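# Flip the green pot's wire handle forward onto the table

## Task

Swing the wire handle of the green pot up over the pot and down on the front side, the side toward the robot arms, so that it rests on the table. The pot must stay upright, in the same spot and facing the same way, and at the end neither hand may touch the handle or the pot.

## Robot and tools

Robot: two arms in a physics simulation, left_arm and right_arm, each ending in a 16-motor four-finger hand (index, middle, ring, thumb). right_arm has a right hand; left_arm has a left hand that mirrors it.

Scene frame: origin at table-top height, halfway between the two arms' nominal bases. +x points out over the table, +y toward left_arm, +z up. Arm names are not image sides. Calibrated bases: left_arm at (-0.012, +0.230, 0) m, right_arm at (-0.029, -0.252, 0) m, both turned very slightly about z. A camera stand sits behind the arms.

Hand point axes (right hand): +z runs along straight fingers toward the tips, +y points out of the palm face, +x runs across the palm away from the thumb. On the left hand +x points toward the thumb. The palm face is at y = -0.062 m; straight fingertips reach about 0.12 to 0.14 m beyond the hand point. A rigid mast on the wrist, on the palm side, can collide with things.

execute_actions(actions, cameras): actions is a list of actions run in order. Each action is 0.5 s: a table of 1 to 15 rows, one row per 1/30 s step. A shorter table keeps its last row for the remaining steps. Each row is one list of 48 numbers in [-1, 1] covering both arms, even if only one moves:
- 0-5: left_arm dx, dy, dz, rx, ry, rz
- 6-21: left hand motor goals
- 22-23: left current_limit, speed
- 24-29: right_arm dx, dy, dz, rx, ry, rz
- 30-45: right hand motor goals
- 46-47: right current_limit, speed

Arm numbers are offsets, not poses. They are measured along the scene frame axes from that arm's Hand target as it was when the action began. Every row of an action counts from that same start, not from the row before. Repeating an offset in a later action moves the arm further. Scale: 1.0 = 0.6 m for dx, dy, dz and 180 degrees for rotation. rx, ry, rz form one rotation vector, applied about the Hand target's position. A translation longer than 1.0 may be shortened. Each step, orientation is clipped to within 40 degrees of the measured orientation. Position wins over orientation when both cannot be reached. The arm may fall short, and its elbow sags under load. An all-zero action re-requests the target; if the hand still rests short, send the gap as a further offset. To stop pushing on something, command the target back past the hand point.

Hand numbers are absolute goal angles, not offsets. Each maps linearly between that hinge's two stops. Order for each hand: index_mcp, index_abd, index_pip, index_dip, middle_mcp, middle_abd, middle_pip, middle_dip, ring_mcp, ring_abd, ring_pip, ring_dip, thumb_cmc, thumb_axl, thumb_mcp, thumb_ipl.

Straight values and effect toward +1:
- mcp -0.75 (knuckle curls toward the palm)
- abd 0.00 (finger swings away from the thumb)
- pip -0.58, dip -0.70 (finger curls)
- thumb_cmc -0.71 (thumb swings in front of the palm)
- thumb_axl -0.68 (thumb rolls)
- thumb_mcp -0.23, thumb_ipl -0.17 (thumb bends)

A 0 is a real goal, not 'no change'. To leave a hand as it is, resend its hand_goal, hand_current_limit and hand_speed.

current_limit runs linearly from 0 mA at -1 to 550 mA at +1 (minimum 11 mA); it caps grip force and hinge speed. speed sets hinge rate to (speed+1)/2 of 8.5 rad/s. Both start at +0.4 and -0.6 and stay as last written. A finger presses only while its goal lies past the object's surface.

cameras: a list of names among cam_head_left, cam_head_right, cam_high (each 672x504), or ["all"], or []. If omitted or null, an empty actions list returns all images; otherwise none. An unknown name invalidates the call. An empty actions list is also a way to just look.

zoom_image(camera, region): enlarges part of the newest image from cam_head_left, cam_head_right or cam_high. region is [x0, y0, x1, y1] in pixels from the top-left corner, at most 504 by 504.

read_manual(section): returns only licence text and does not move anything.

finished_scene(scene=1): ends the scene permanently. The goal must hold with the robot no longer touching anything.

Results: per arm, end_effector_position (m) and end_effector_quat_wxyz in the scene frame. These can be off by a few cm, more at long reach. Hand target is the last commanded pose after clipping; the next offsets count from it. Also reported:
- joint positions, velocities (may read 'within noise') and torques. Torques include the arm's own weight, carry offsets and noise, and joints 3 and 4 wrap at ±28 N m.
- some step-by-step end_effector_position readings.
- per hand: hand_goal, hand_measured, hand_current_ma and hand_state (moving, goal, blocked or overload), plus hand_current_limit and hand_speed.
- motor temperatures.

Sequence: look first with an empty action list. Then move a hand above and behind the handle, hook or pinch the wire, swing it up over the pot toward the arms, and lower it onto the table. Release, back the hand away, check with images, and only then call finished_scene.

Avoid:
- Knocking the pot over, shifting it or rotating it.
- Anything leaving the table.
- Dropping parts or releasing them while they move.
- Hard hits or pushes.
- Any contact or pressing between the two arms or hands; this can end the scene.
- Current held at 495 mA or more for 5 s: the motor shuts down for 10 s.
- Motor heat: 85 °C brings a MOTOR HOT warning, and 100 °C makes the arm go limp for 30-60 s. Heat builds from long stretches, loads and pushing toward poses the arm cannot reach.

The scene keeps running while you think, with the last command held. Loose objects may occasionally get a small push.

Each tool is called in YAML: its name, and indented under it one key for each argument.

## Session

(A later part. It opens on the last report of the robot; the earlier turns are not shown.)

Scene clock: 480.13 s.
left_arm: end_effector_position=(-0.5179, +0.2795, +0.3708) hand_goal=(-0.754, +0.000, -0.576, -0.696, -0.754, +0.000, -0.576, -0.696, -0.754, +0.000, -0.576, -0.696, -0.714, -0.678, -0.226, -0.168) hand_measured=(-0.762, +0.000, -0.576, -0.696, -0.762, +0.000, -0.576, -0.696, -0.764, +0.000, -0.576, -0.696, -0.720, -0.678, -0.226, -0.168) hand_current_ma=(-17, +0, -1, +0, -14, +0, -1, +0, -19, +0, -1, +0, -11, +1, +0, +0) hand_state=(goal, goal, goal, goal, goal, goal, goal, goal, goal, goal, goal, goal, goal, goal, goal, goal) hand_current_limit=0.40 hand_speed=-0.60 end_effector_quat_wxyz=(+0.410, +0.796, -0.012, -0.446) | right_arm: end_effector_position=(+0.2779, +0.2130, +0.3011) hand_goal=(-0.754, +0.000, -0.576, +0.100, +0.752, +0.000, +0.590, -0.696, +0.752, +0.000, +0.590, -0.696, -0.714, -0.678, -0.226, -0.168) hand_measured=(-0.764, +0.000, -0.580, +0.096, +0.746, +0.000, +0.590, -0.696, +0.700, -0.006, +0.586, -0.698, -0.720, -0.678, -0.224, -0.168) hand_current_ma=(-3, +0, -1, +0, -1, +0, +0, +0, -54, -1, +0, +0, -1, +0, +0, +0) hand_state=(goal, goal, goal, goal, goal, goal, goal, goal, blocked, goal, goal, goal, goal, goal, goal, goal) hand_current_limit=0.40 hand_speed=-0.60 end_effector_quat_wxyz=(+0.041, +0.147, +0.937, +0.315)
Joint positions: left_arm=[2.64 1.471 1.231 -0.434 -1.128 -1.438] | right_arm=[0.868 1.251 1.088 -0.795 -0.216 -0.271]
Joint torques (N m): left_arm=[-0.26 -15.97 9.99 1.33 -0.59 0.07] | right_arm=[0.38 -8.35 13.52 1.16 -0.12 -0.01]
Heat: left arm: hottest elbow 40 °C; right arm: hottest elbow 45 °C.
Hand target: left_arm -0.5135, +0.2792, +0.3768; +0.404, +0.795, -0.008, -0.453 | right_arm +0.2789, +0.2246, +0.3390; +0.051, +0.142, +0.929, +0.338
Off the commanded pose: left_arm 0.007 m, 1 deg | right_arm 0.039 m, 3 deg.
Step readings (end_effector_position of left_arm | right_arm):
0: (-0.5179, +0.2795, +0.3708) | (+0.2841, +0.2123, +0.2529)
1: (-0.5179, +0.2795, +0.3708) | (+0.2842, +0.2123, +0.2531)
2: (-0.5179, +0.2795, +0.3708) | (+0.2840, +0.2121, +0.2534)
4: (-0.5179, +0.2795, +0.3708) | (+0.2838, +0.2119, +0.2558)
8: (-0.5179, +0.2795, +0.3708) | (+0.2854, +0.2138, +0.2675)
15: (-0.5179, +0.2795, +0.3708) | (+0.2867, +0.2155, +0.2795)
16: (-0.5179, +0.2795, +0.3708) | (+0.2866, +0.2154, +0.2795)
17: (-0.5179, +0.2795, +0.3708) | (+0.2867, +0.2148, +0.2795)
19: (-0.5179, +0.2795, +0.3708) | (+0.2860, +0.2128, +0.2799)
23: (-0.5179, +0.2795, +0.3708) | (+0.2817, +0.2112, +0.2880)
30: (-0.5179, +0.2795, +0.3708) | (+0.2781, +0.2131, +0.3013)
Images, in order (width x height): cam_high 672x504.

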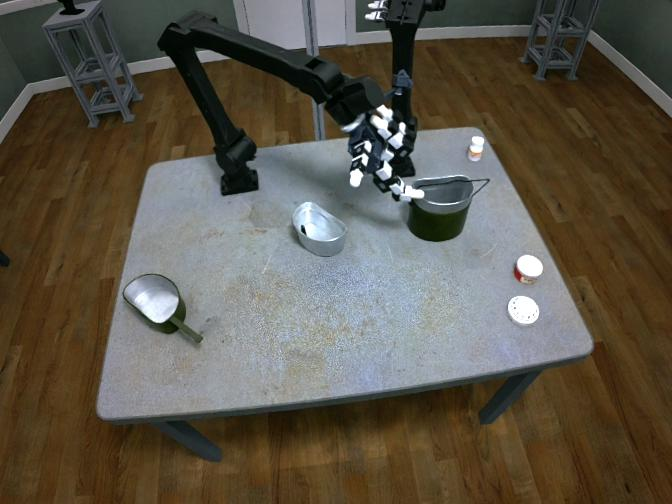

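execute_actions:
  actions:
    - [[0,0,0,0,0,0,-0.754,0,-0.576,-0.696,-0.754,0,-0.576,-0.696,-0.754,0,-0.576,-0.696,-0.714,-0.678,-0.226,-0.168,0.4,-0.6,-0.055,0.0,0.0,0,0,0,-0.754,0,-0.576,0.1,0.753,0,0.591,-0.696,0.753,0,0.591,-0.696,-0.714,-0.678,-0.226,-0.168,0.4,-0.6]]
  cameras: ["cam_high"]

zoom_image:
  camera: "cam_high"
  region: [390, 150, 500, 250]

Scene clock: 486.83 s.
left_arm: end_effector_position=(-0.5179, +0.2795, +0.3708) hand_goal=(-0.754, +0.000, -0.576, -0.696, -0.754, +0.000, -0.576, -0.696, -0.754, +0.000, -0.576, -0.696, -0.714, -0.678, -0.226, -0.168) hand_measured=(-0.762, +0.000, -0.576, -0.696, -0.762, +0.000, -0.576, -0.696, -0.764, +0.000, -0.576, -0.696, -0.720, -0.678, -0.226, -0.168) hand_current_ma=(-17, +0, -1, +0, -14, +0, -1, +0, -19, +0, -1, +0, -11, +1, +0, +0) hand_state=(goal, goal, goal, goal, goal, goal, goal, goal, goal, goal, goal, goal, goal, goal, goal, goal) hand_current_limit=0.40 hand_speed=-0.60 end_effector_quat_wxyz=(+0.410, +0.796, -0.012, -0.446) | right_arm: end_effector_position=(+0.2488, +0.2213, +0.3255) hand_goal=(-0.754, +0.000, -0.576, +0.100, +0.752, +0.000, +0.590, -0.696, +0.752, +0.000, +0.590, -0.696, -0.714, -0.678, -0.226, -0.168) hand_measured=(-0.766, +0.000, -0.582, +0.096, +0.746, +0.000, +0.590, -0.696, +0.700, -0.006, +0.586, -0.698, -0.720, -0.678, -0.224, -0.168) hand_current_ma=(-3, +0, -1, +0, -1, +0, +0, +0, -54, -1, +0, +0, -1, +0, +0, +0) hand_state=(goal, goal, goal, goal, goal, goal, goal, goal, blocked, goal, goal, goal, goal, goal, goal, goal) hand_current_limit=0.40 hand_speed=-0.60 end_effector_quat_wxyz=(+0.050, +0.142, +0.932, +0.330)
Joint positions: left_arm=[2.64 1.471 1.231 -0.434 -1.128 -1.438] | right_arm=[0.942 1.201 1.088 -0.795 -0.171 -0.214]
Joint torques (N m): left_arm=[-0.26 -15.97 9.99 1.35 -0.58 0.07] | right_arm=[0.21 -7.65 10.69 1.29 -0.07 -0.02]
Heat: left arm: hottest elbow 40 °C; right arm: hottest elbow 45 °C.
Hand target: left_arm -0.5135, +0.2792, +0.3768; +0.404, +0.795, -0.008, -0.453 | right_arm +0.2459, +0.2245, +0.3390; +0.051, +0.142, +0.929, +0.338
Off the commanded pose: left_arm 0.007 m, 1 deg | right_arm 0.014 m, 1 deg.
Step readings (end_effector_position of left_arm | right_arm):
0: (-0.5179, +0.2795, +0.3708) | (+0.2779, +0.2130, +0.3011)
1: (-0.5179, +0.2795, +0.3708) | (+0.2780, +0.2130, +0.3011)
2: (-0.5179, +0.2795, +0.3708) | (+0.2772, +0.2134, +0.3014)
4: (-0.5179, +0.2795, +0.3708) | (+0.2741, +0.2145, +0.3038)
8: (-0.5179, +0.2795, +0.3708) | (+0.2568, +0.2206, +0.3157)
15: (-0.5179, +0.2795, +0.3708) | (+0.2481, +0.2216, +0.3256)
Images, in order (width x height): cam_high 672x504.

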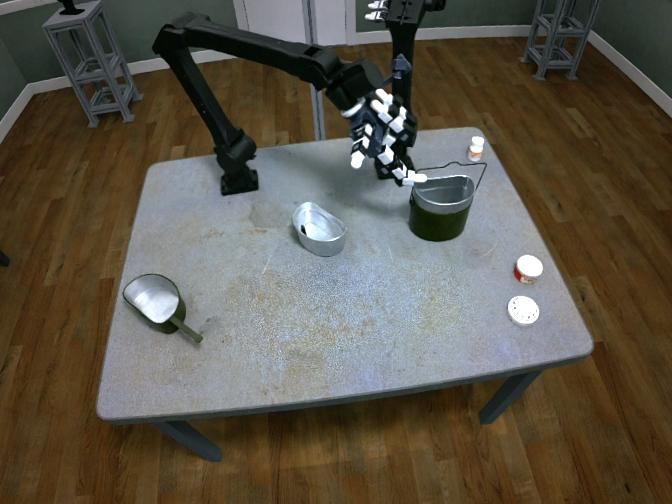

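Scaled by 4.582 from the camera's 672x504 image, which has a finer 960x720 frame.

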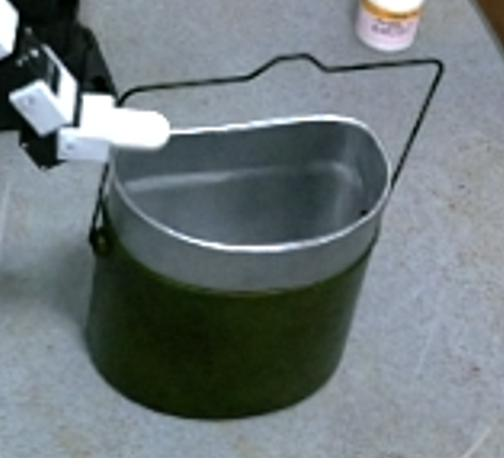

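execute_actions:
  actions:
    - [[0,0,0,0,0,0,-0.754,0,-0.576,-0.696,-0.754,0,-0.576,-0.696,-0.754,0,-0.576,-0.696,-0.714,-0.678,-0.226,-0.168,0.4,-0.6,-0.01,-0.003,-0.04,0,0,0,-0.754,0,-0.576,0.1,-0.754,0,0.3,-0.2,0.753,0,0.591,-0.696,-0.714,-0.678,-0.226,-0.168,0.4,-0.6]]
    - [[0,0,0,0,0,0,-0.754,0,-0.576,-0.696,-0.754,0,-0.576,-0.696,-0.754,0,-0.576,-0.696,-0.714,-0.678,-0.226,-0.168,0.4,-0.6,0,0,0,0,0,0,-0.754,0,-0.576,0.1,-0.754,0,0.3,-0.2,0.753,0,0.591,-0.696,-0.714,-0.678,-0.226,-0.168,0.4,-0.6]]
  cameras: ["cam_high","cam_head_left","cam_head_right"]

zoom_image:
  camera: "cam_high"
  region: [390, 150, 500, 250]

Scene clock: 492.33 s.
left_arm: end_effector_position=(-0.5179, +0.2795, +0.3708) hand_goal=(-0.754, +0.000, -0.576, -0.696, -0.754, +0.000, -0.576, -0.696, -0.754, +0.000, -0.576, -0.696, -0.714, -0.678, -0.226, -0.168) hand_measured=(-0.762, +0.000, -0.576, -0.696, -0.762, +0.000, -0.576, -0.696, -0.764, +0.000, -0.576, -0.696, -0.720, -0.678, -0.226, -0.168) hand_current_ma=(-17, +0, -1, +0, -14, +0, -1, +0, -19, +0, -1, +0, -11, +1, +0, +0) hand_state=(goal, goal, goal, goal, goal, goal, goal, goal, goal, goal, goal, goal, goal, goal, goal, goal) hand_current_limit=0.40 hand_speed=-0.60 end_effector_quat_wxyz=(+0.410, +0.796, -0.012, -0.446) | right_arm: end_effector_position=(+0.2436, +0.2179, +0.3030) hand_goal=(-0.754, +0.000, -0.576, +0.100, -0.754, +0.000, +0.300, -0.200, +0.752, +0.000, +0.590, -0.696, -0.714, -0.678, -0.226, -0.168) hand_measured=(-0.764, +0.000, -0.580, +0.096, -0.758, +0.000, +0.300, -0.204, +0.700, -0.006, +0.586, -0.698, -0.720, -0.678, -0.224, -0.168) hand_current_ma=(-3, +0, -1, +0, +0, +0, +0, +0, -54, -1, +0, +0, -1, +0, +0, +0) hand_state=(goal, goal, goal, goal, goal, goal, goal, goal, blocked, goal, goal, goal, goal, goal, goal, goal) hand_current_limit=0.40 hand_speed=-0.60 end_effector_quat_wxyz=(+0.047, +0.145, +0.934, +0.323)
Joint positions: left_arm=[2.64 1.471 1.231 -0.434 -1.128 -1.438] | right_arm=[0.951 1.2 1.037 -0.761 -0.164 -0.205]
Joint torques (N m): left_arm=[-0.26 -15.97 9.99 1.33 -0.58 0.07] | right_arm=[0.44 -7.71 9.37 2.51 -0.07 -0.01]
Heat: left arm: hottest elbow 40 °C; right arm: hottest elbow 44 °C.
Hand target: left_arm -0.5135, +0.2792, +0.3768; +0.404, +0.795, -0.008, -0.453 | right_arm +0.2400, +0.2227, +0.3150; +0.051, +0.142, +0.929, +0.338
Off the commanded pose: left_arm 0.007 m, 1 deg | right_arm 0.013 m, 2 deg.
Step readings (end_effector_position of left_arm | right_arm):
0: (-0.5179, +0.2795, +0.3708) | (+0.2488, +0.2212, +0.3255)
1: (-0.5179, +0.2795, +0.3708) | (+0.2488, +0.2212, +0.3255)
2: (-0.5179, +0.2795, +0.3708) | (+0.2490, +0.2210, +0.3250)
4: (-0.5179, +0.2795, +0.3708) | (+0.2486, +0.2205, +0.3223)
8: (-0.5179, +0.2795, +0.3708) | (+0.2452, +0.2183, +0.3085)
15: (-0.5179, +0.2795, +0.3708) | (+0.2433, +0.2178, +0.3026)
16: (-0.5179, +0.2795, +0.3708) | (+0.2434, +0.2179, +0.3028)
17: (-0.5179, +0.2795, +0.3708) | (+0.2434, +0.2179, +0.3029)
19: (-0.5179, +0.2795, +0.3708) | (+0.2434, +0.2179, +0.3029)
23: (-0.5179, +0.2795, +0.3708) | (+0.2435, +0.2179, +0.3030)
30: (-0.5179, +0.2795, +0.3708) | (+0.2436, +0.2179, +0.3030)

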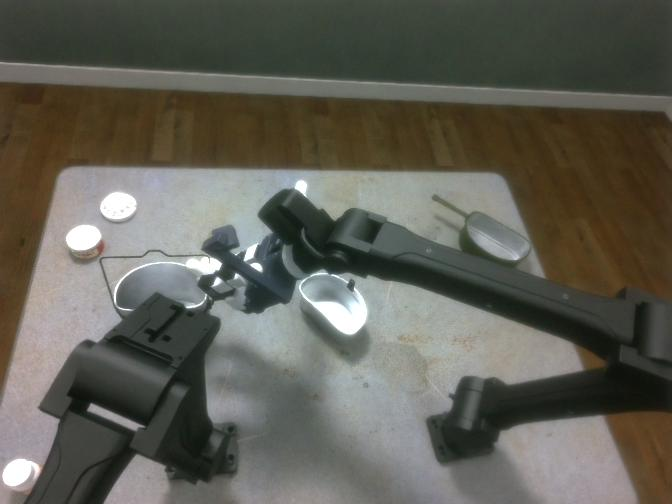

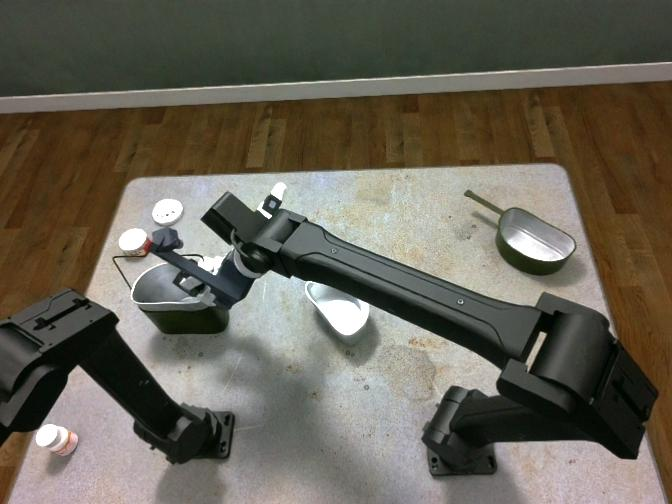

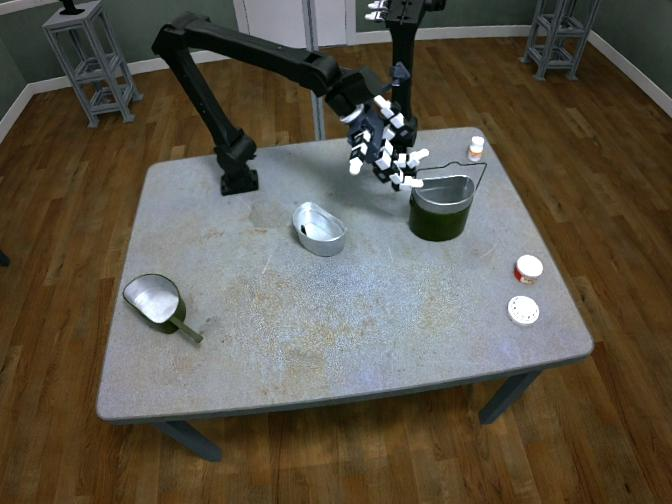

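Scaled by 4.582 from the camera's 672x504 image, which has a finer 960x720 frame.

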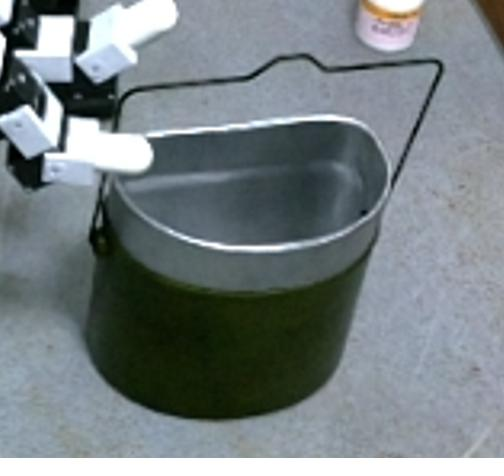

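execute_actions:
  actions:
    - [[0,0,0,0,0,0,-0.754,0,-0.576,-0.696,-0.754,0,-0.576,-0.696,-0.754,0,-0.576,-0.696,-0.714,-0.678,-0.226,-0.168,0.4,-0.6,0,0,0,0,0,0,-0.754,0,-0.576,0.1,-0.754,0,-0.576,0.1,0.753,0,0.591,-0.696,-0.714,-0.678,-0.226,-0.168,0.4,-0.6]]
    - [[0,0,0,0,0,0,-0.754,0,-0.576,-0.696,-0.754,0,-0.576,-0.696,-0.754,0,-0.576,-0.696,-0.714,-0.678,-0.226,-0.168,0.4,-0.6,-0.025,0.003,0.0,0,0,0,-0.754,0,-0.576,0.1,-0.754,0,-0.576,0.1,0.753,0,0.591,-0.696,-0.714,-0.678,-0.226,-0.168,0.4,-0.6]]
  cameras: ["cam_high"]

zoom_image:
  camera: "cam_high"
  region: [390, 140, 500, 240]

Scene clock: 498.37 s.
left_arm: end_effector_position=(-0.5179, +0.2795, +0.3708) hand_goal=(-0.754, +0.000, -0.576, -0.696, -0.754, +0.000, -0.576, -0.696, -0.754, +0.000, -0.576, -0.696, -0.714, -0.678, -0.226, -0.168) hand_measured=(-0.762, +0.000, -0.576, -0.696, -0.762, +0.000, -0.576, -0.696, -0.764, +0.000, -0.576, -0.696, -0.720, -0.678, -0.226, -0.168) hand_current_ma=(-17, +0, -1, +0, -14, +0, -1, +0, -19, +0, -1, +0, -11, +1, +0, +0) hand_state=(goal, goal, goal, goal, goal, goal, goal, goal, goal, goal, goal, goal, goal, goal, goal, goal) hand_current_limit=0.40 hand_speed=-0.60 end_effector_quat_wxyz=(+0.410, +0.796, -0.012, -0.446) | right_arm: end_effector_position=(+0.2288, +0.2215, +0.3022) hand_goal=(-0.754, +0.000, -0.576, +0.100, -0.754, +0.000, -0.576, +0.100, +0.752, +0.000, +0.590, -0.696, -0.714, -0.678, -0.226, -0.168) hand_measured=(-0.764, +0.000, -0.580, +0.096, -0.758, +0.000, -0.574, +0.096, +0.700, -0.006, +0.586, -0.698, -0.720, -0.678, -0.224, -0.168) hand_current_ma=(-3, +0, +0, +0, +0, +0, +0, +0, -54, -1, +0, +0, -1, +0, +0, +0) hand_state=(goal, goal, goal, goal, goal, goal, goal, goal, blocked, goal, goal, goal, goal, goal, goal, goal) hand_current_limit=0.40 hand_speed=-0.60 end_effector_quat_wxyz=(+0.048, +0.144, +0.935, +0.322)
Joint positions: left_arm=[2.64 1.471 1.231 -0.434 -1.128 -1.438] | right_arm=[0.989 1.187 1.026 -0.76 -0.14 -0.176]
Joint torques (N m): left_arm=[-0.26 -15.97 9.99 1.33 -0.59 0.07] | right_arm=[0.32 -7.94 9.2 2.48 -0.05 -0.01]
Heat: left arm: hottest elbow 40 °C; right arm: hottest elbow 44 °C.
Hand target: left_arm -0.5135, +0.2792, +0.3768; +0.404, +0.795, -0.008, -0.453 | right_arm +0.2249, +0.2245, +0.3149; +0.051, +0.142, +0.929, +0.338
Off the commanded pose: left_arm 0.007 m, 1 deg | right_arm 0.014 m, 2 deg.
Step readings (end_effector_position of left_arm | right_arm):
0: (-0.5179, +0.2795, +0.3708) | (+0.2436, +0.2179, +0.3030)
1: (-0.5179, +0.2795, +0.3708) | (+0.2436, +0.2179, +0.3030)
2: (-0.5179, +0.2795, +0.3708) | (+0.2436, +0.2179, +0.3030)
4: (-0.5179, +0.2795, +0.3708) | (+0.2436, +0.2179, +0.3030)
8: (-0.5179, +0.2795, +0.3708) | (+0.2436, +0.2179, +0.3030)
15: (-0.5179, +0.2795, +0.3708) | (+0.2436, +0.2179, +0.3030)
16: (-0.5179, +0.2795, +0.3708) | (+0.2436, +0.2179, +0.3029)
17: (-0.5179, +0.2795, +0.3708) | (+0.2430, +0.2183, +0.3029)
19: (-0.5179, +0.2795, +0.3708) | (+0.2413, +0.2185, +0.3022)
23: (-0.5179, +0.2795, +0.3708) | (+0.2323, +0.2205, +0.3015)
30: (-0.5179, +0.2795, +0.3708) | (+0.2285, +0.2216, +0.3022)
Images, in order (width x height): cam_high 672x504.

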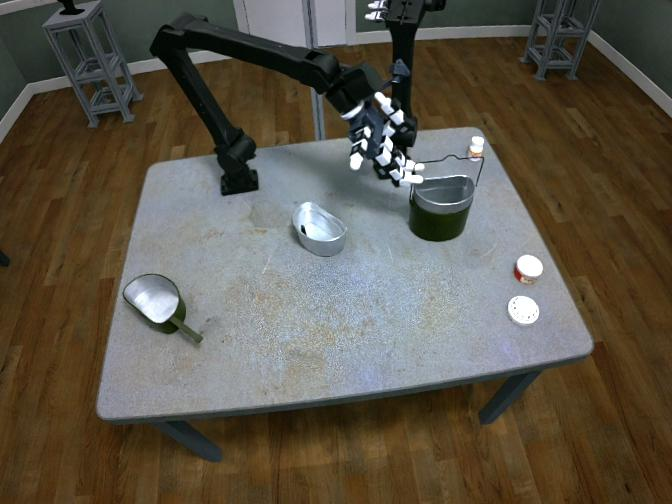

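Scaled by 4.582 from the camera's 672x504 image, which has a finer 960x720 frame.

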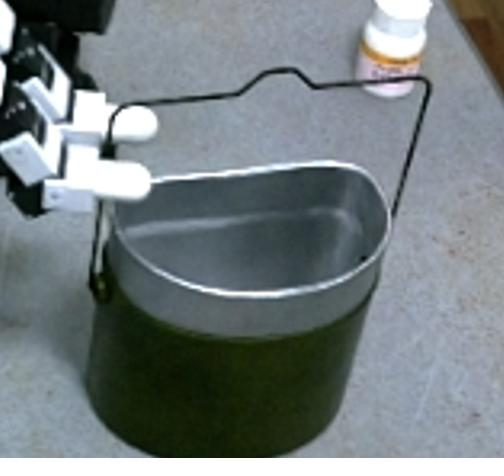

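execute_actions:
  actions:
    - [[0,0,0,0,0,0,-0.754,0,-0.576,-0.696,-0.754,0,-0.576,-0.696,-0.754,0,-0.576,-0.696,-0.714,-0.678,-0.226,-0.168,0.4,-0.6,-0.03,0.0,0.0,0,0,0,-0.754,0,-0.576,0.1,-0.754,0,-0.576,0.1,0.753,0,0.591,-0.696,-0.714,-0.678,-0.226,-0.168,0.4,-0.6]]
    - [[0,0,0,0,0,0,-0.754,0,-0.576,-0.696,-0.754,0,-0.576,-0.696,-0.754,0,-0.576,-0.696,-0.714,-0.678,-0.226,-0.168,0.4,-0.6,-0.02,0.0,-0.01,0,0,0,-0.754,0,-0.576,0.1,-0.754,0,-0.576,0.1,0.753,0,0.591,-0.696,-0.714,-0.678,-0.226,-0.168,0.4,-0.6]]
  cameras: ["cam_high"]

zoom_image:
  camera: "cam_high"
  region: [390, 140, 500, 240]

Scene clock: 507.50 s.
left_arm: end_effector_position=(-0.5179, +0.2795, +0.3708) hand_goal=(-0.754, +0.000, -0.576, -0.696, -0.754, +0.000, -0.576, -0.696, -0.754, +0.000, -0.576, -0.696, -0.714, -0.678, -0.226, -0.168) hand_measured=(-0.762, +0.000, -0.576, -0.696, -0.762, +0.000, -0.576, -0.696, -0.764, +0.000, -0.576, -0.696, -0.720, -0.678, -0.226, -0.168) hand_current_ma=(-17, +0, -1, +0, -14, +0, -1, +0, -19, +0, -1, +0, -11, +1, +0, +0) hand_state=(goal, goal, goal, goal, goal, goal, goal, goal, goal, goal, goal, goal, goal, goal, goal, goal) hand_current_limit=0.40 hand_speed=-0.60 end_effector_quat_wxyz=(+0.410, +0.796, -0.012, -0.446) | right_arm: end_effector_position=(+0.1988, +0.2217, +0.2960) hand_goal=(-0.754, +0.000, -0.576, +0.100, -0.754, +0.000, -0.576, +0.100, +0.752, +0.000, +0.590, -0.696, -0.714, -0.678, -0.226, -0.168) hand_measured=(-0.762, -0.002, -0.580, +0.098, -0.758, +0.000, -0.574, +0.096, +0.700, -0.006, +0.586, -0.698, -0.720, -0.678, -0.224, -0.168) hand_current_ma=(-2, +0, +0, +0, +0, +0, +0, +0, -54, -1, +0, +0, -1, +0, +0, +0) hand_state=(goal, goal, goal, goal, goal, goal, goal, goal, blocked, goal, goal, goal, goal, goal, goal, goal) hand_current_limit=0.40 hand_speed=-0.60 end_effector_quat_wxyz=(+0.049, +0.143, +0.935, +0.321)
Joint positions: left_arm=[2.64 1.471 1.231 -0.434 -1.128 -1.438] | right_arm=[1.064 1.15 0.981 -0.746 -0.093 -0.118]
Joint torques (N m): left_arm=[-0.26 -15.97 10 1.33 -0.58 0.07] | right_arm=[0.32 -7.53 9.2 2.52 0.01 0]
Heat: left arm: hottest elbow 40 °C; right arm: hottest elbow 44 °C.
Hand target: left_arm -0.5135, +0.2792, +0.3768; +0.404, +0.795, -0.008, -0.453 | right_arm +0.1951, +0.2245, +0.3089; +0.051, +0.142, +0.929, +0.338
Off the commanded pose: left_arm 0.007 m, 1 deg | right_arm 0.014 m, 2 deg.
Step readings (end_effector_position of left_arm | right_arm):
0: (-0.5179, +0.2795, +0.3708) | (+0.2288, +0.2215, +0.3022)
1: (-0.5179, +0.2795, +0.3708) | (+0.2289, +0.2214, +0.3022)
2: (-0.5179, +0.2795, +0.3708) | (+0.2281, +0.2214, +0.3021)
4: (-0.5179, +0.2795, +0.3708) | (+0.2259, +0.2206, +0.3014)
8: (-0.5179, +0.2795, +0.3708) | (+0.2144, +0.2211, +0.3015)
15: (-0.5179, +0.2795, +0.3708) | (+0.2101, +0.2221, +0.3037)
16: (-0.5179, +0.2795, +0.3708) | (+0.2103, +0.2220, +0.3036)
17: (-0.5179, +0.2795, +0.3708) | (+0.2102, +0.2218, +0.3034)
19: (-0.5179, +0.2795, +0.3708) | (+0.2090, +0.2212, +0.3019)
23: (-0.5179, +0.2795, +0.3708) | (+0.2013, +0.2210, +0.2968)
30: (-0.5179, +0.2795, +0.3708) | (+0.1986, +0.2217, +0.2956)
Images, in order (width x height): cam_high 672x504.

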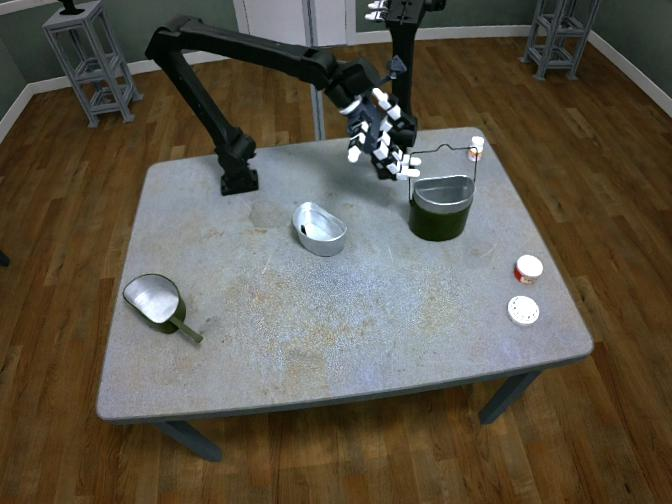

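Scaled by 4.582 from the camera's 672x504 image, which has a finer 960x720 frame.

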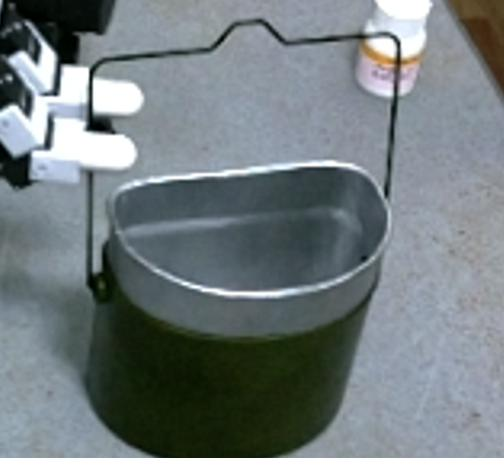

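execute_actions:
  actions:
    - [[0,0,0,0,0,0,-0.754,0,-0.576,-0.696,-0.754,0,-0.576,-0.696,-0.754,0,-0.576,-0.696,-0.714,-0.678,-0.226,-0.168,0.4,-0.6,-0.027,0.0,-0.022,0,0,0,-0.754,0,-0.576,0.1,-0.754,0,-0.576,0.1,0.753,0,0.591,-0.696,-0.714,-0.678,-0.226,-0.168,0.4,-0.6]]
    - [[0,0,0,0,0,0,-0.754,0,-0.576,-0.696,-0.754,0,-0.576,-0.696,-0.754,0,-0.576,-0.696,-0.714,-0.678,-0.226,-0.168,0.4,-0.6,0,0.0,0,0,0,0,0.753,0,0.591,-0.696,-0.754,0,-0.576,0.1,0.753,0,0.591,-0.696,-0.714,-0.678,-0.226,-0.168,0.4,-0.6]]
    - [[0,0,0,0,0,0,-0.754,0,-0.576,-0.696,-0.754,0,-0.576,-0.696,-0.754,0,-0.576,-0.696,-0.714,-0.678,-0.226,-0.168,0.4,-0.6,0,0.0,0,0,0,0,0.753,0,0.591,-0.696,-0.754,0,-0.576,0.1,0.753,0,0.591,-0.696,-0.714,-0.678,-0.226,-0.168,0.4,-0.6]]
  cameras: ["cam_high"]

zoom_image:
  camera: "cam_high"
  region: [380, 130, 490, 230]

Scene clock: 513.67 s.
left_arm: end_effector_position=(-0.5179, +0.2795, +0.3708) hand_goal=(-0.754, +0.000, -0.576, -0.696, -0.754, +0.000, -0.576, -0.696, -0.754, +0.000, -0.576, -0.696, -0.714, -0.678, -0.226, -0.168) hand_measured=(-0.762, +0.000, -0.576, -0.696, -0.762, +0.000, -0.576, -0.696, -0.764, +0.000, -0.576, -0.696, -0.720, -0.678, -0.226, -0.168) hand_current_ma=(-17, +0, -1, +0, -14, +0, -1, +0, -19, +0, -1, +0, -11, +1, +0, +0) hand_state=(goal, goal, goal, goal, goal, goal, goal, goal, goal, goal, goal, goal, goal, goal, goal, goal) hand_current_limit=0.40 hand_speed=-0.60 end_effector_quat_wxyz=(+0.410, +0.796, -0.012, -0.446) | right_arm: end_effector_position=(+0.1817, +0.2213, +0.2820) hand_goal=(+0.752, +0.000, +0.590, -0.696, -0.754, +0.000, -0.576, +0.100, +0.752, +0.000, +0.590, -0.696, -0.714, -0.678, -0.226, -0.168) hand_measured=(+0.744, -0.002, +0.590, -0.694, -0.760, +0.000, -0.576, +0.096, +0.700, -0.006, +0.586, -0.698, -0.720, -0.678, -0.224, -0.168) hand_current_ma=(-2, +0, +0, +0, -1, +0, +0, +0, -54, -1, +0, +0, -1, +0, +0, +0) hand_state=(goal, goal, goal, goal, goal, goal, goal, goal, blocked, goal, goal, goal, goal, goal, goal, goal) hand_current_limit=0.40 hand_speed=-0.60 end_effector_quat_wxyz=(+0.049, +0.143, +0.936, +0.319)
Joint positions: left_arm=[2.64 1.471 1.231 -0.434 -1.128 -1.438] | right_arm=[1.108 1.137 0.935 -0.714 -0.066 -0.085]
Joint torques (N m): left_arm=[-0.26 -15.91 9.99 1.33 -0.58 0.07] | right_arm=[0.21 -7.18 9.21 2.59 0.05 -0.01]
Heat: left arm: hottest elbow 40 °C; right arm: hottest elbow 43 °C.
Hand target: left_arm -0.5135, +0.2792, +0.3768; +0.404, +0.795, -0.008, -0.453 | right_arm +0.1789, +0.2245, +0.2958; +0.051, +0.142, +0.929, +0.338
Off the commanded pose: left_arm 0.007 m, 1 deg | right_arm 0.014 m, 2 deg.
Step readings (end_effector_position of left_arm | right_arm):
0: (-0.5179, +0.2795, +0.3708) | (+0.1988, +0.2216, +0.2960)
1: (-0.5179, +0.2795, +0.3708) | (+0.1988, +0.2216, +0.2960)
2: (-0.5179, +0.2795, +0.3708) | (+0.1982, +0.2218, +0.2957)
4: (-0.5179, +0.2795, +0.3708) | (+0.1960, +0.2209, +0.2935)
8: (-0.5179, +0.2795, +0.3708) | (+0.1853, +0.2205, +0.2850)
15: (-0.5179, +0.2795, +0.3708) | (+0.1813, +0.2214, +0.2819)
16: (-0.5179, +0.2795, +0.3708) | (+0.1814, +0.2214, +0.2820)
17: (-0.5179, +0.2795, +0.3708) | (+0.1815, +0.2214, +0.2820)
19: (-0.5179, +0.2795, +0.3708) | (+0.1816, +0.2213, +0.2820)
23: (-0.5179, +0.2795, +0.3708) | (+0.1817, +0.2213, +0.2820)
30: (-0.5179, +0.2795, +0.3708) | (+0.1817, +0.2213, +0.2820)
31: (-0.5179, +0.2795, +0.3708) | (+0.1817, +0.2213, +0.2820)
32: (-0.5179, +0.2795, +0.3708) | (+0.1817, +0.2213, +0.2820)
34: (-0.5179, +0.2795, +0.3708) | (+0.1817, +0.2213, +0.2820)
38: (-0.5179, +0.2795, +0.3708) | (+0.1817, +0.2213, +0.2820)
45: (-0.5179, +0.2795, +0.3708) | (+0.1817, +0.2213, +0.2820)
Images, in order (width x height): cam_high 672x504.

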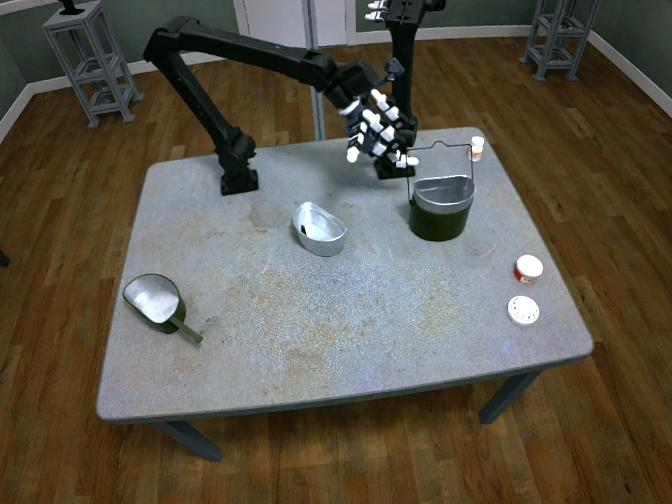

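Scaled by 4.582 from the camera's 672x504 image, which has a finer 960x720 frame.

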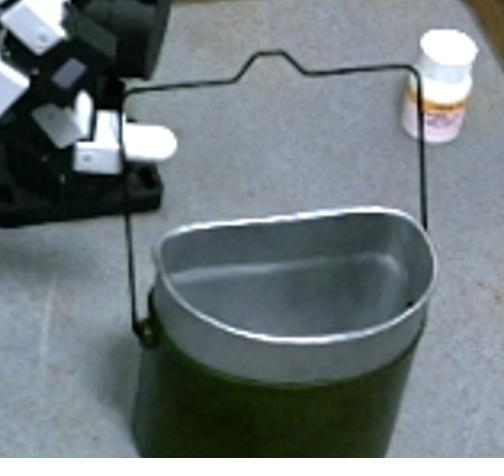

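execute_actions:
  actions:
    - [[0,0,0,0,0,0,-0.754,0,-0.576,-0.696,-0.754,0,-0.576,-0.696,-0.754,0,-0.576,-0.696,-0.714,-0.678,-0.226,-0.168,0.4,-0.6,-0.016,-0.012,-0.043,0,0,0,0.753,0,0.591,-0.696,-0.754,0,-0.576,0.1,0.753,0,0.591,-0.696,-0.714,-0.678,-0.226,-0.168,0.4,-0.6]]
    - [[0,0,0,0,0,0,-0.754,0,-0.576,-0.696,-0.754,0,-0.576,-0.696,-0.754,0,-0.576,-0.696,-0.714,-0.678,-0.226,-0.168,0.4,-0.6,-0.018,0.0,-0.04,0,0,0,0.753,0,0.591,-0.696,-0.754,0,-0.576,0.1,0.753,0,0.591,-0.696,-0.714,-0.678,-0.226,-0.168,0.4,-0.6]]
  cameras: ["cam_high"]

zoom_image:
  camera: "cam_high"
  region: [380, 130, 490, 230]

Scene clock: 520.27 s.
left_arm: end_effector_position=(-0.5179, +0.2795, +0.3708) hand_goal=(-0.754, +0.000, -0.576, -0.696, -0.754, +0.000, -0.576, -0.696, -0.754, +0.000, -0.576, -0.696, -0.714, -0.678, -0.226, -0.168) hand_measured=(-0.762, +0.000, -0.576, -0.696, -0.762, +0.000, -0.576, -0.696, -0.764, +0.000, -0.576, -0.696, -0.720, -0.678, -0.226, -0.168) hand_current_ma=(-17, +0, -1, +0, -14, +0, -1, +0, -19, +0, -1, +0, -11, +1, +0, +0) hand_state=(goal, goal, goal, goal, goal, goal, goal, goal, goal, goal, goal, goal, goal, goal, goal, goal) hand_current_limit=0.40 hand_speed=-0.60 end_effector_quat_wxyz=(+0.410, +0.796, -0.012, -0.446) | right_arm: end_effector_position=(+0.1607, +0.2118, +0.2366) hand_goal=(+0.752, +0.000, +0.590, -0.696, -0.754, +0.000, -0.576, +0.100, +0.752, +0.000, +0.590, -0.696, -0.714, -0.678, -0.226, -0.168) hand_measured=(+0.744, -0.002, +0.590, -0.694, -0.762, +0.002, -0.578, +0.096, +0.700, -0.006, +0.586, -0.698, -0.720, -0.678, -0.224, -0.168) hand_current_ma=(-2, +0, +0, +0, -2, +0, +0, +0, -54, -1, +0, +0, -1, +0, +0, +0) hand_state=(goal, goal, goal, goal, goal, goal, goal, goal, blocked, goal, goal, goal, goal, goal, goal, goal) hand_current_limit=0.40 hand_speed=-0.60 end_effector_quat_wxyz=(+0.050, +0.142, +0.934, +0.323)
Joint positions: left_arm=[2.64 1.471 1.231 -0.434 -1.128 -1.438] | right_arm=[1.156 1.122 0.795 -0.579 -0.035 -0.048]
Joint torques (N m): left_arm=[-0.26 -15.97 9.99 1.33 -0.58 0.07] | right_arm=[0.38 -5.83 9.14 2.66 0.09 -0.03]
Heat: left arm: hottest elbow 40 °C; right arm: hottest elbow 43 °C.
Hand target: left_arm -0.5135, +0.2792, +0.3768; +0.404, +0.795, -0.008, -0.453 | right_arm +0.1583, +0.2174, +0.2460; +0.051, +0.142, +0.929, +0.338
Off the commanded pose: left_arm 0.007 m, 1 deg | right_arm 0.011 m, 2 deg.
Step readings (end_effector_position of left_arm | right_arm):
0: (-0.5179, +0.2795, +0.3708) | (+0.1817, +0.2213, +0.2820)
1: (-0.5179, +0.2795, +0.3708) | (+0.1815, +0.2213, +0.2815)
2: (-0.5179, +0.2795, +0.3708) | (+0.1816, +0.2212, +0.2812)
4: (-0.5179, +0.2795, +0.3708) | (+0.1798, +0.2195, +0.2773)
8: (-0.5179, +0.2795, +0.3708) | (+0.1746, +0.2134, +0.2610)
15: (-0.5179, +0.2795, +0.3708) | (+0.1720, +0.2126, +0.2552)
16: (-0.5179, +0.2795, +0.3708) | (+0.1721, +0.2127, +0.2554)
17: (-0.5179, +0.2795, +0.3708) | (+0.1719, +0.2130, +0.2550)
19: (-0.5179, +0.2795, +0.3708) | (+0.1704, +0.2135, +0.2522)
23: (-0.5179, +0.2795, +0.3708) | (+0.1631, +0.2119, +0.2399)
30: (-0.5179, +0.2795, +0.3708) | (+0.1604, +0.2117, +0.2363)
Images, in order (width x height): cam_high 672x504.

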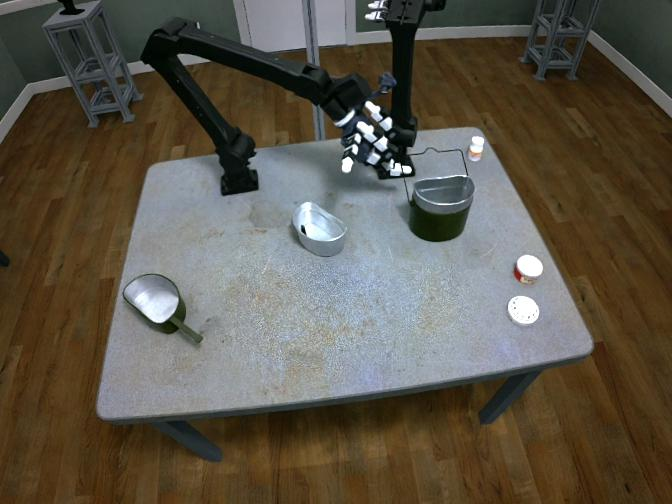

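Scaled by 4.582 from the camera's 672x504 image, which has a finer 960x720 frame.

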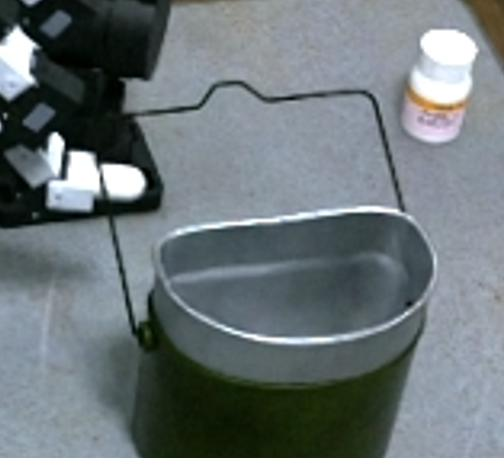

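execute_actions:
  actions:
    - [[0,0,0,0,0,0,-0.754,0,-0.576,-0.696,-0.754,0,-0.576,-0.696,-0.754,0,-0.576,-0.696,-0.714,-0.678,-0.226,-0.168,0.4,-0.6,-0.01,0.004,-0.043,0,0,0,0.753,0,0.591,-0.696,-0.754,0,-0.576,0.1,0.753,0,0.591,-0.696,-0.714,-0.678,-0.226,-0.168,0.4,-0.6]]
  cameras: ["all"]

zoom_image:
  camera: "cam_head_right"
  region: [100, 220, 320, 480]

zoom_image:
  camera: "cam_high"
  region: [330, 70, 490, 230]

Scene clock: 524.10 s.
left_arm: end_effector_position=(-0.5179, +0.2795, +0.3708) hand_goal=(-0.754, +0.000, -0.576, -0.696, -0.754, +0.000, -0.576, -0.696, -0.754, +0.000, -0.576, -0.696, -0.714, -0.678, -0.226, -0.168) hand_measured=(-0.762, +0.000, -0.576, -0.696, -0.762, +0.000, -0.576, -0.696, -0.764, +0.000, -0.576, -0.696, -0.720, -0.678, -0.226, -0.168) hand_current_ma=(-17, +0, -1, +0, -14, +0, -1, +0, -19, +0, -1, +0, -11, +1, +0, +0) hand_state=(goal, goal, goal, goal, goal, goal, goal, goal, goal, goal, goal, goal, goal, goal, goal, goal) hand_current_limit=0.40 hand_speed=-0.60 end_effector_quat_wxyz=(+0.410, +0.796, -0.012, -0.446) | right_arm: end_effector_position=(+0.1549, +0.2134, +0.2135) hand_goal=(+0.752, +0.000, +0.590, -0.696, -0.754, +0.000, -0.576, +0.100, +0.752, +0.000, +0.590, -0.696, -0.714, -0.678, -0.226, -0.168) hand_measured=(+0.744, -0.002, +0.590, -0.694, -0.764, +0.002, -0.578, +0.096, +0.700, -0.006, +0.586, -0.698, -0.720, -0.678, -0.224, -0.168) hand_current_ma=(-2, +0, +0, +0, -2, +0, +0, +0, -54, -1, +0, +0, -1, +0, +0, +0) hand_state=(goal, goal, goal, goal, goal, goal, goal, goal, blocked, goal, goal, goal, goal, goal, goal, goal) hand_current_limit=0.40 hand_speed=-0.60 end_effector_quat_wxyz=(+0.051, +0.142, +0.933, +0.325)
Joint positions: left_arm=[2.64 1.471 1.231 -0.434 -1.128 -1.438] | right_arm=[1.175 1.146 0.745 -0.499 -0.022 -0.032]
Joint torques (N m): left_arm=[-0.26 -15.97 9.99 1.33 -0.58 0.07] | right_arm=[0.32 -5.6 8.9 2.66 0.09 -0.03]
Heat: left arm: hottest elbow 40 °C; right arm: hottest elbow 43 °C.
Hand target: left_arm -0.5135, +0.2792, +0.3768; +0.404, +0.795, -0.008, -0.453 | right_arm +0.1524, +0.2197, +0.2201; +0.051, +0.142, +0.929, +0.338
Off the commanded pose: left_arm 0.007 m, 1 deg | right_arm 0.010 m, 2 deg.
Step readings (end_effector_position of left_arm | right_arm):
0: (-0.5179, +0.2795, +0.3708) | (+0.1607, +0.2117, +0.2366)
1: (-0.5179, +0.2795, +0.3708) | (+0.1608, +0.2117, +0.2364)
2: (-0.5179, +0.2795, +0.3708) | (+0.1609, +0.2119, +0.2364)
4: (-0.5179, +0.2795, +0.3708) | (+0.1599, +0.2126, +0.2345)
8: (-0.5179, +0.2795, +0.3708) | (+0.1562, +0.2125, +0.2225)
15: (-0.5179, +0.2795, +0.3708) | (+0.1547, +0.2132, +0.2131)

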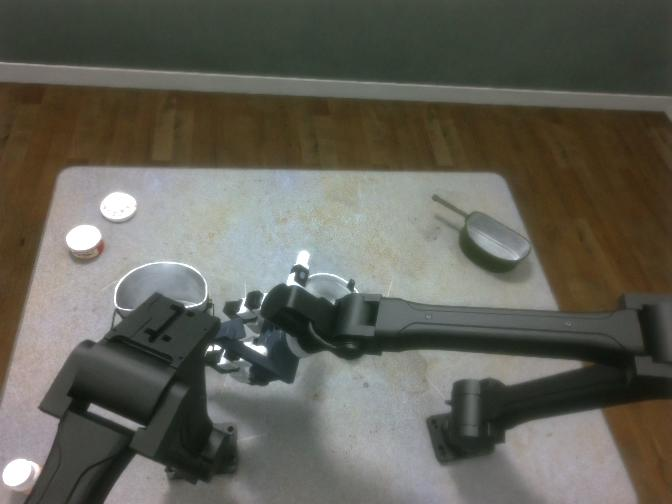

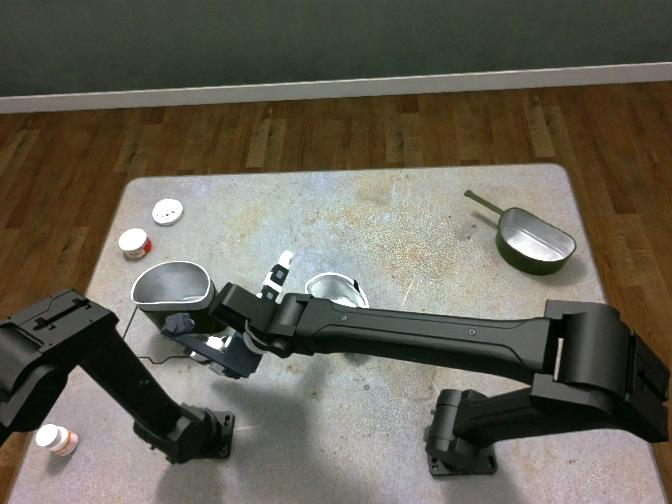

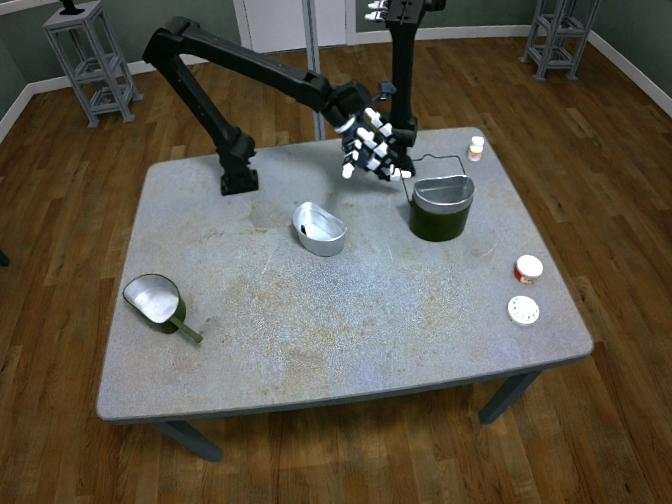

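Scaled by 1.938 from the camera's 672x504 image, which has a finer 960x720 frame.

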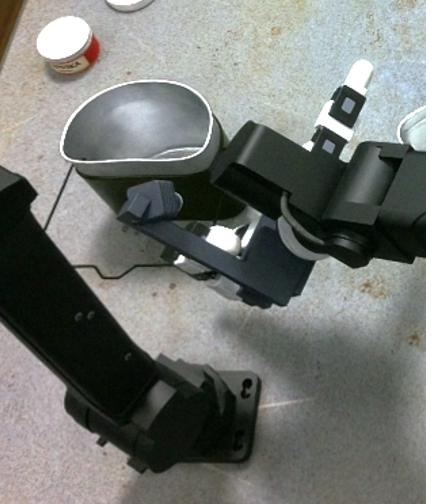

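Scaled by 3.150 from the camera's 672x504 image, which has a finer 960x720 frame.

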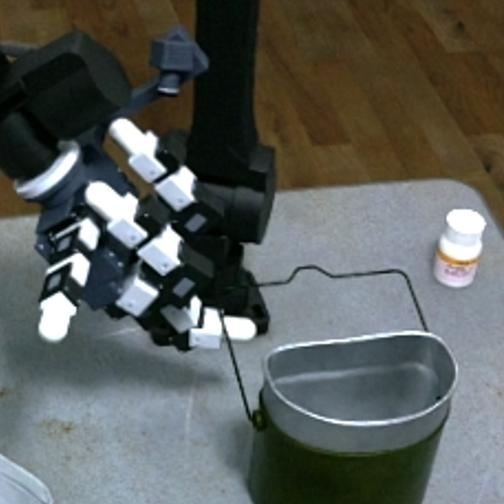

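execute_actions:
  actions:
    - [[0,0,0,0,0,0,-0.754,0,-0.576,-0.696,-0.754,0,-0.576,-0.696,-0.754,0,-0.576,-0.696,-0.714,-0.678,-0.226,-0.168,0.4,-0.6,0.0,-0.002,-0.047,0,0,0,0.753,0,0.591,-0.696,-0.754,0,-0.576,0.1,0.753,0,0.591,-0.696,-0.714,-0.678,-0.226,-0.168,0.4,-0.6]]
    - [[0,0,0,0,0,0,-0.754,0,-0.576,-0.696,-0.754,0,-0.576,-0.696,-0.754,0,-0.576,-0.696,-0.714,-0.678,-0.226,-0.168,0.4,-0.6,0.022,-0.002,-0.04,0,0,0,0.753,0,0.591,-0.696,-0.754,0,-0.576,0.1,0.753,0,0.591,-0.696,-0.714,-0.678,-0.226,-0.168,0.4,-0.6]]
  cameras: ["all"]

zoom_image:
  camera: "cam_head_right"
  region: [100, 220, 320, 480]

zoom_image:
  camera: "cam_high"
  region: [370, 130, 480, 230]

Scene clock: 529.70 s.
left_arm: end_effector_position=(-0.5179, +0.2795, +0.3708) hand_goal=(-0.754, +0.000, -0.576, -0.696, -0.754, +0.000, -0.576, -0.696, -0.754, +0.000, -0.576, -0.696, -0.714, -0.678, -0.226, -0.168) hand_measured=(-0.762, +0.000, -0.576, -0.696, -0.762, +0.000, -0.576, -0.696, -0.764, +0.000, -0.576, -0.696, -0.720, -0.678, -0.226, -0.168) hand_current_ma=(-17, +0, -1, +0, -14, +0, -1, +0, -19, +0, -1, +0, -11, +1, +0, +0) hand_state=(goal, goal, goal, goal, goal, goal, goal, goal, goal, goal, goal, goal, goal, goal, goal, goal) hand_current_limit=0.40 hand_speed=-0.60 end_effector_quat_wxyz=(+0.410, +0.796, -0.012, -0.446) | right_arm: end_effector_position=(+0.1593, +0.2141, +0.1611) hand_goal=(+0.752, +0.000, +0.590, -0.696, -0.754, +0.000, -0.576, +0.100, +0.752, +0.000, +0.590, -0.696, -0.714, -0.678, -0.226, -0.168) hand_measured=(+0.744, -0.002, +0.590, -0.694, -0.764, +0.002, -0.578, +0.096, +0.700, -0.006, +0.586, -0.698, -0.720, -0.678, -0.224, -0.168) hand_current_ma=(-2, +0, +0, +0, -3, +0, +0, +0, -54, -1, +0, +0, -1, +0, +0, +0) hand_state=(goal, goal, goal, goal, goal, goal, goal, goal, blocked, goal, goal, goal, goal, goal, goal, goal) hand_current_limit=0.40 hand_speed=-0.60 end_effector_quat_wxyz=(+0.046, +0.143, +0.933, +0.326)
Joint positions: left_arm=[2.64 1.471 1.231 -0.434 -1.128 -1.438] | right_arm=[1.16 1.235 0.658 -0.323 -0.041 -0.04]
Joint torques (N m): left_arm=[-0.26 -15.97 9.99 1.35 -0.59 0.07] | right_arm=[-1.55 -6.12 8.29 2.59 -0.12 -0.2]
Heat: left arm: hottest elbow 40 °C; right arm: hottest elbow 43 °C.
Hand target: left_arm -0.5135, +0.2792, +0.3768; +0.404, +0.795, -0.008, -0.453 | right_arm +0.1655, +0.2173, +0.1679; +0.051, +0.142, +0.929, +0.338
Off the commanded pose: left_arm 0.007 m, 1 deg | right_arm 0.010 m, 2 deg.
Step readings (end_effector_position of left_arm | right_arm):
0: (-0.5179, +0.2795, +0.3708) | (+0.1550, +0.2134, +0.2135)
1: (-0.5179, +0.2795, +0.3708) | (+0.1550, +0.2134, +0.2135)
2: (-0.5179, +0.2795, +0.3708) | (+0.1551, +0.2137, +0.2130)
4: (-0.5179, +0.2795, +0.3708) | (+0.1552, +0.2142, +0.2108)
8: (-0.5179, +0.2795, +0.3708) | (+0.1546, +0.2124, +0.1951)
15: (-0.5179, +0.2795, +0.3708) | (+0.1544, +0.2118, +0.1839)
16: (-0.5179, +0.2795, +0.3708) | (+0.1545, +0.2120, +0.1841)
17: (-0.5179, +0.2795, +0.3708) | (+0.1544, +0.2126, +0.1842)
19: (-0.5179, +0.2795, +0.3708) | (+0.1540, +0.2149, +0.1830)
23: (-0.5179, +0.2795, +0.3708) | (+0.1564, +0.2156, +0.1708)
30: (-0.5179, +0.2795, +0.3708) | (+0.1593, +0.2136, +0.1603)

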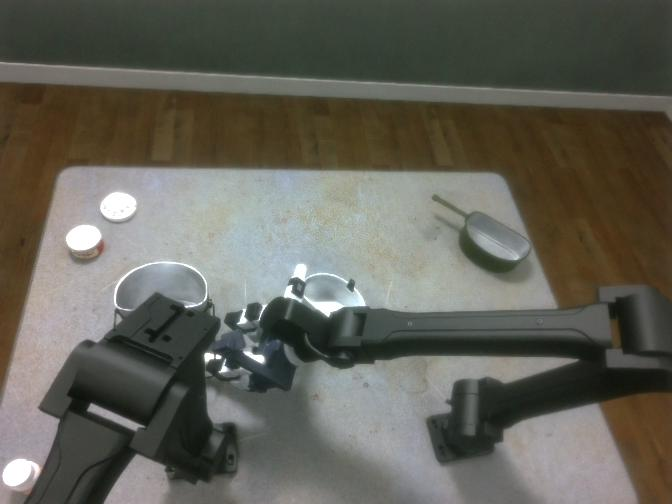

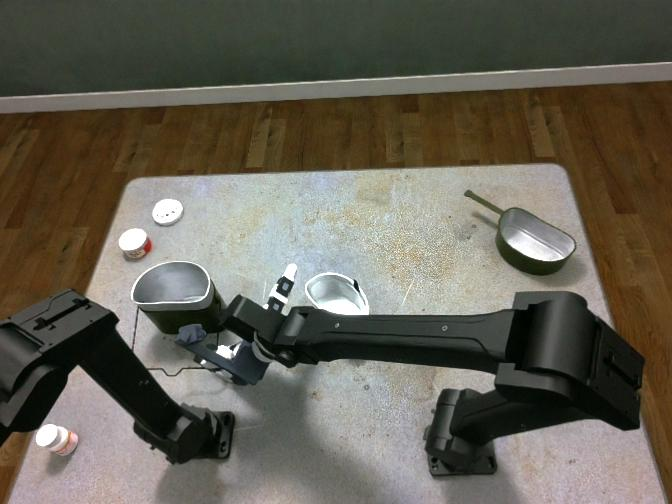

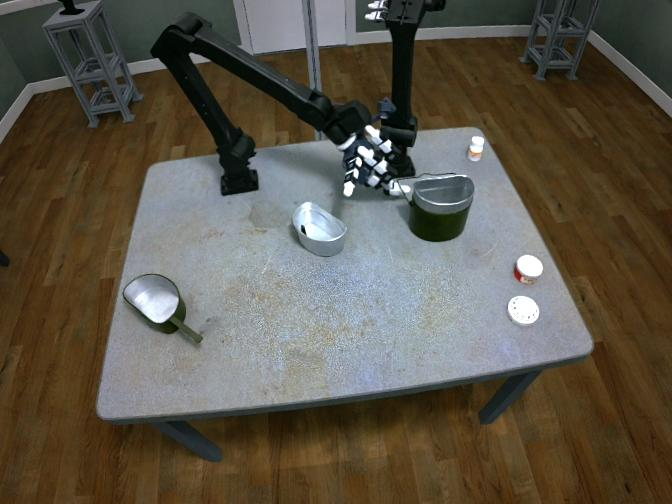

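Scaled by 1.938 from the camera's 672x504 image, which has a finer 960x720 frame.

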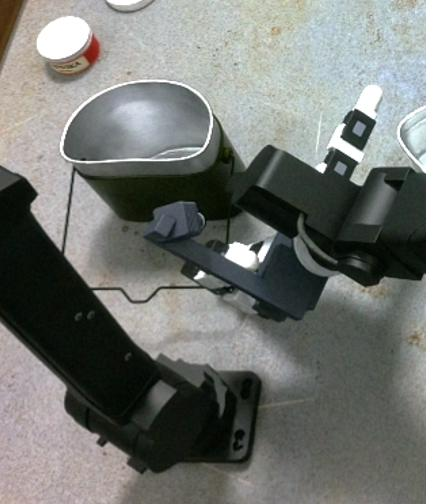

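Scaled by 4.582 from the camera's 672x504 image, which has a finer 960x720 frame.

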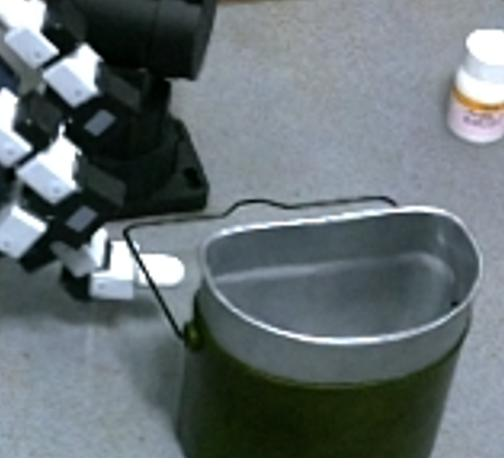

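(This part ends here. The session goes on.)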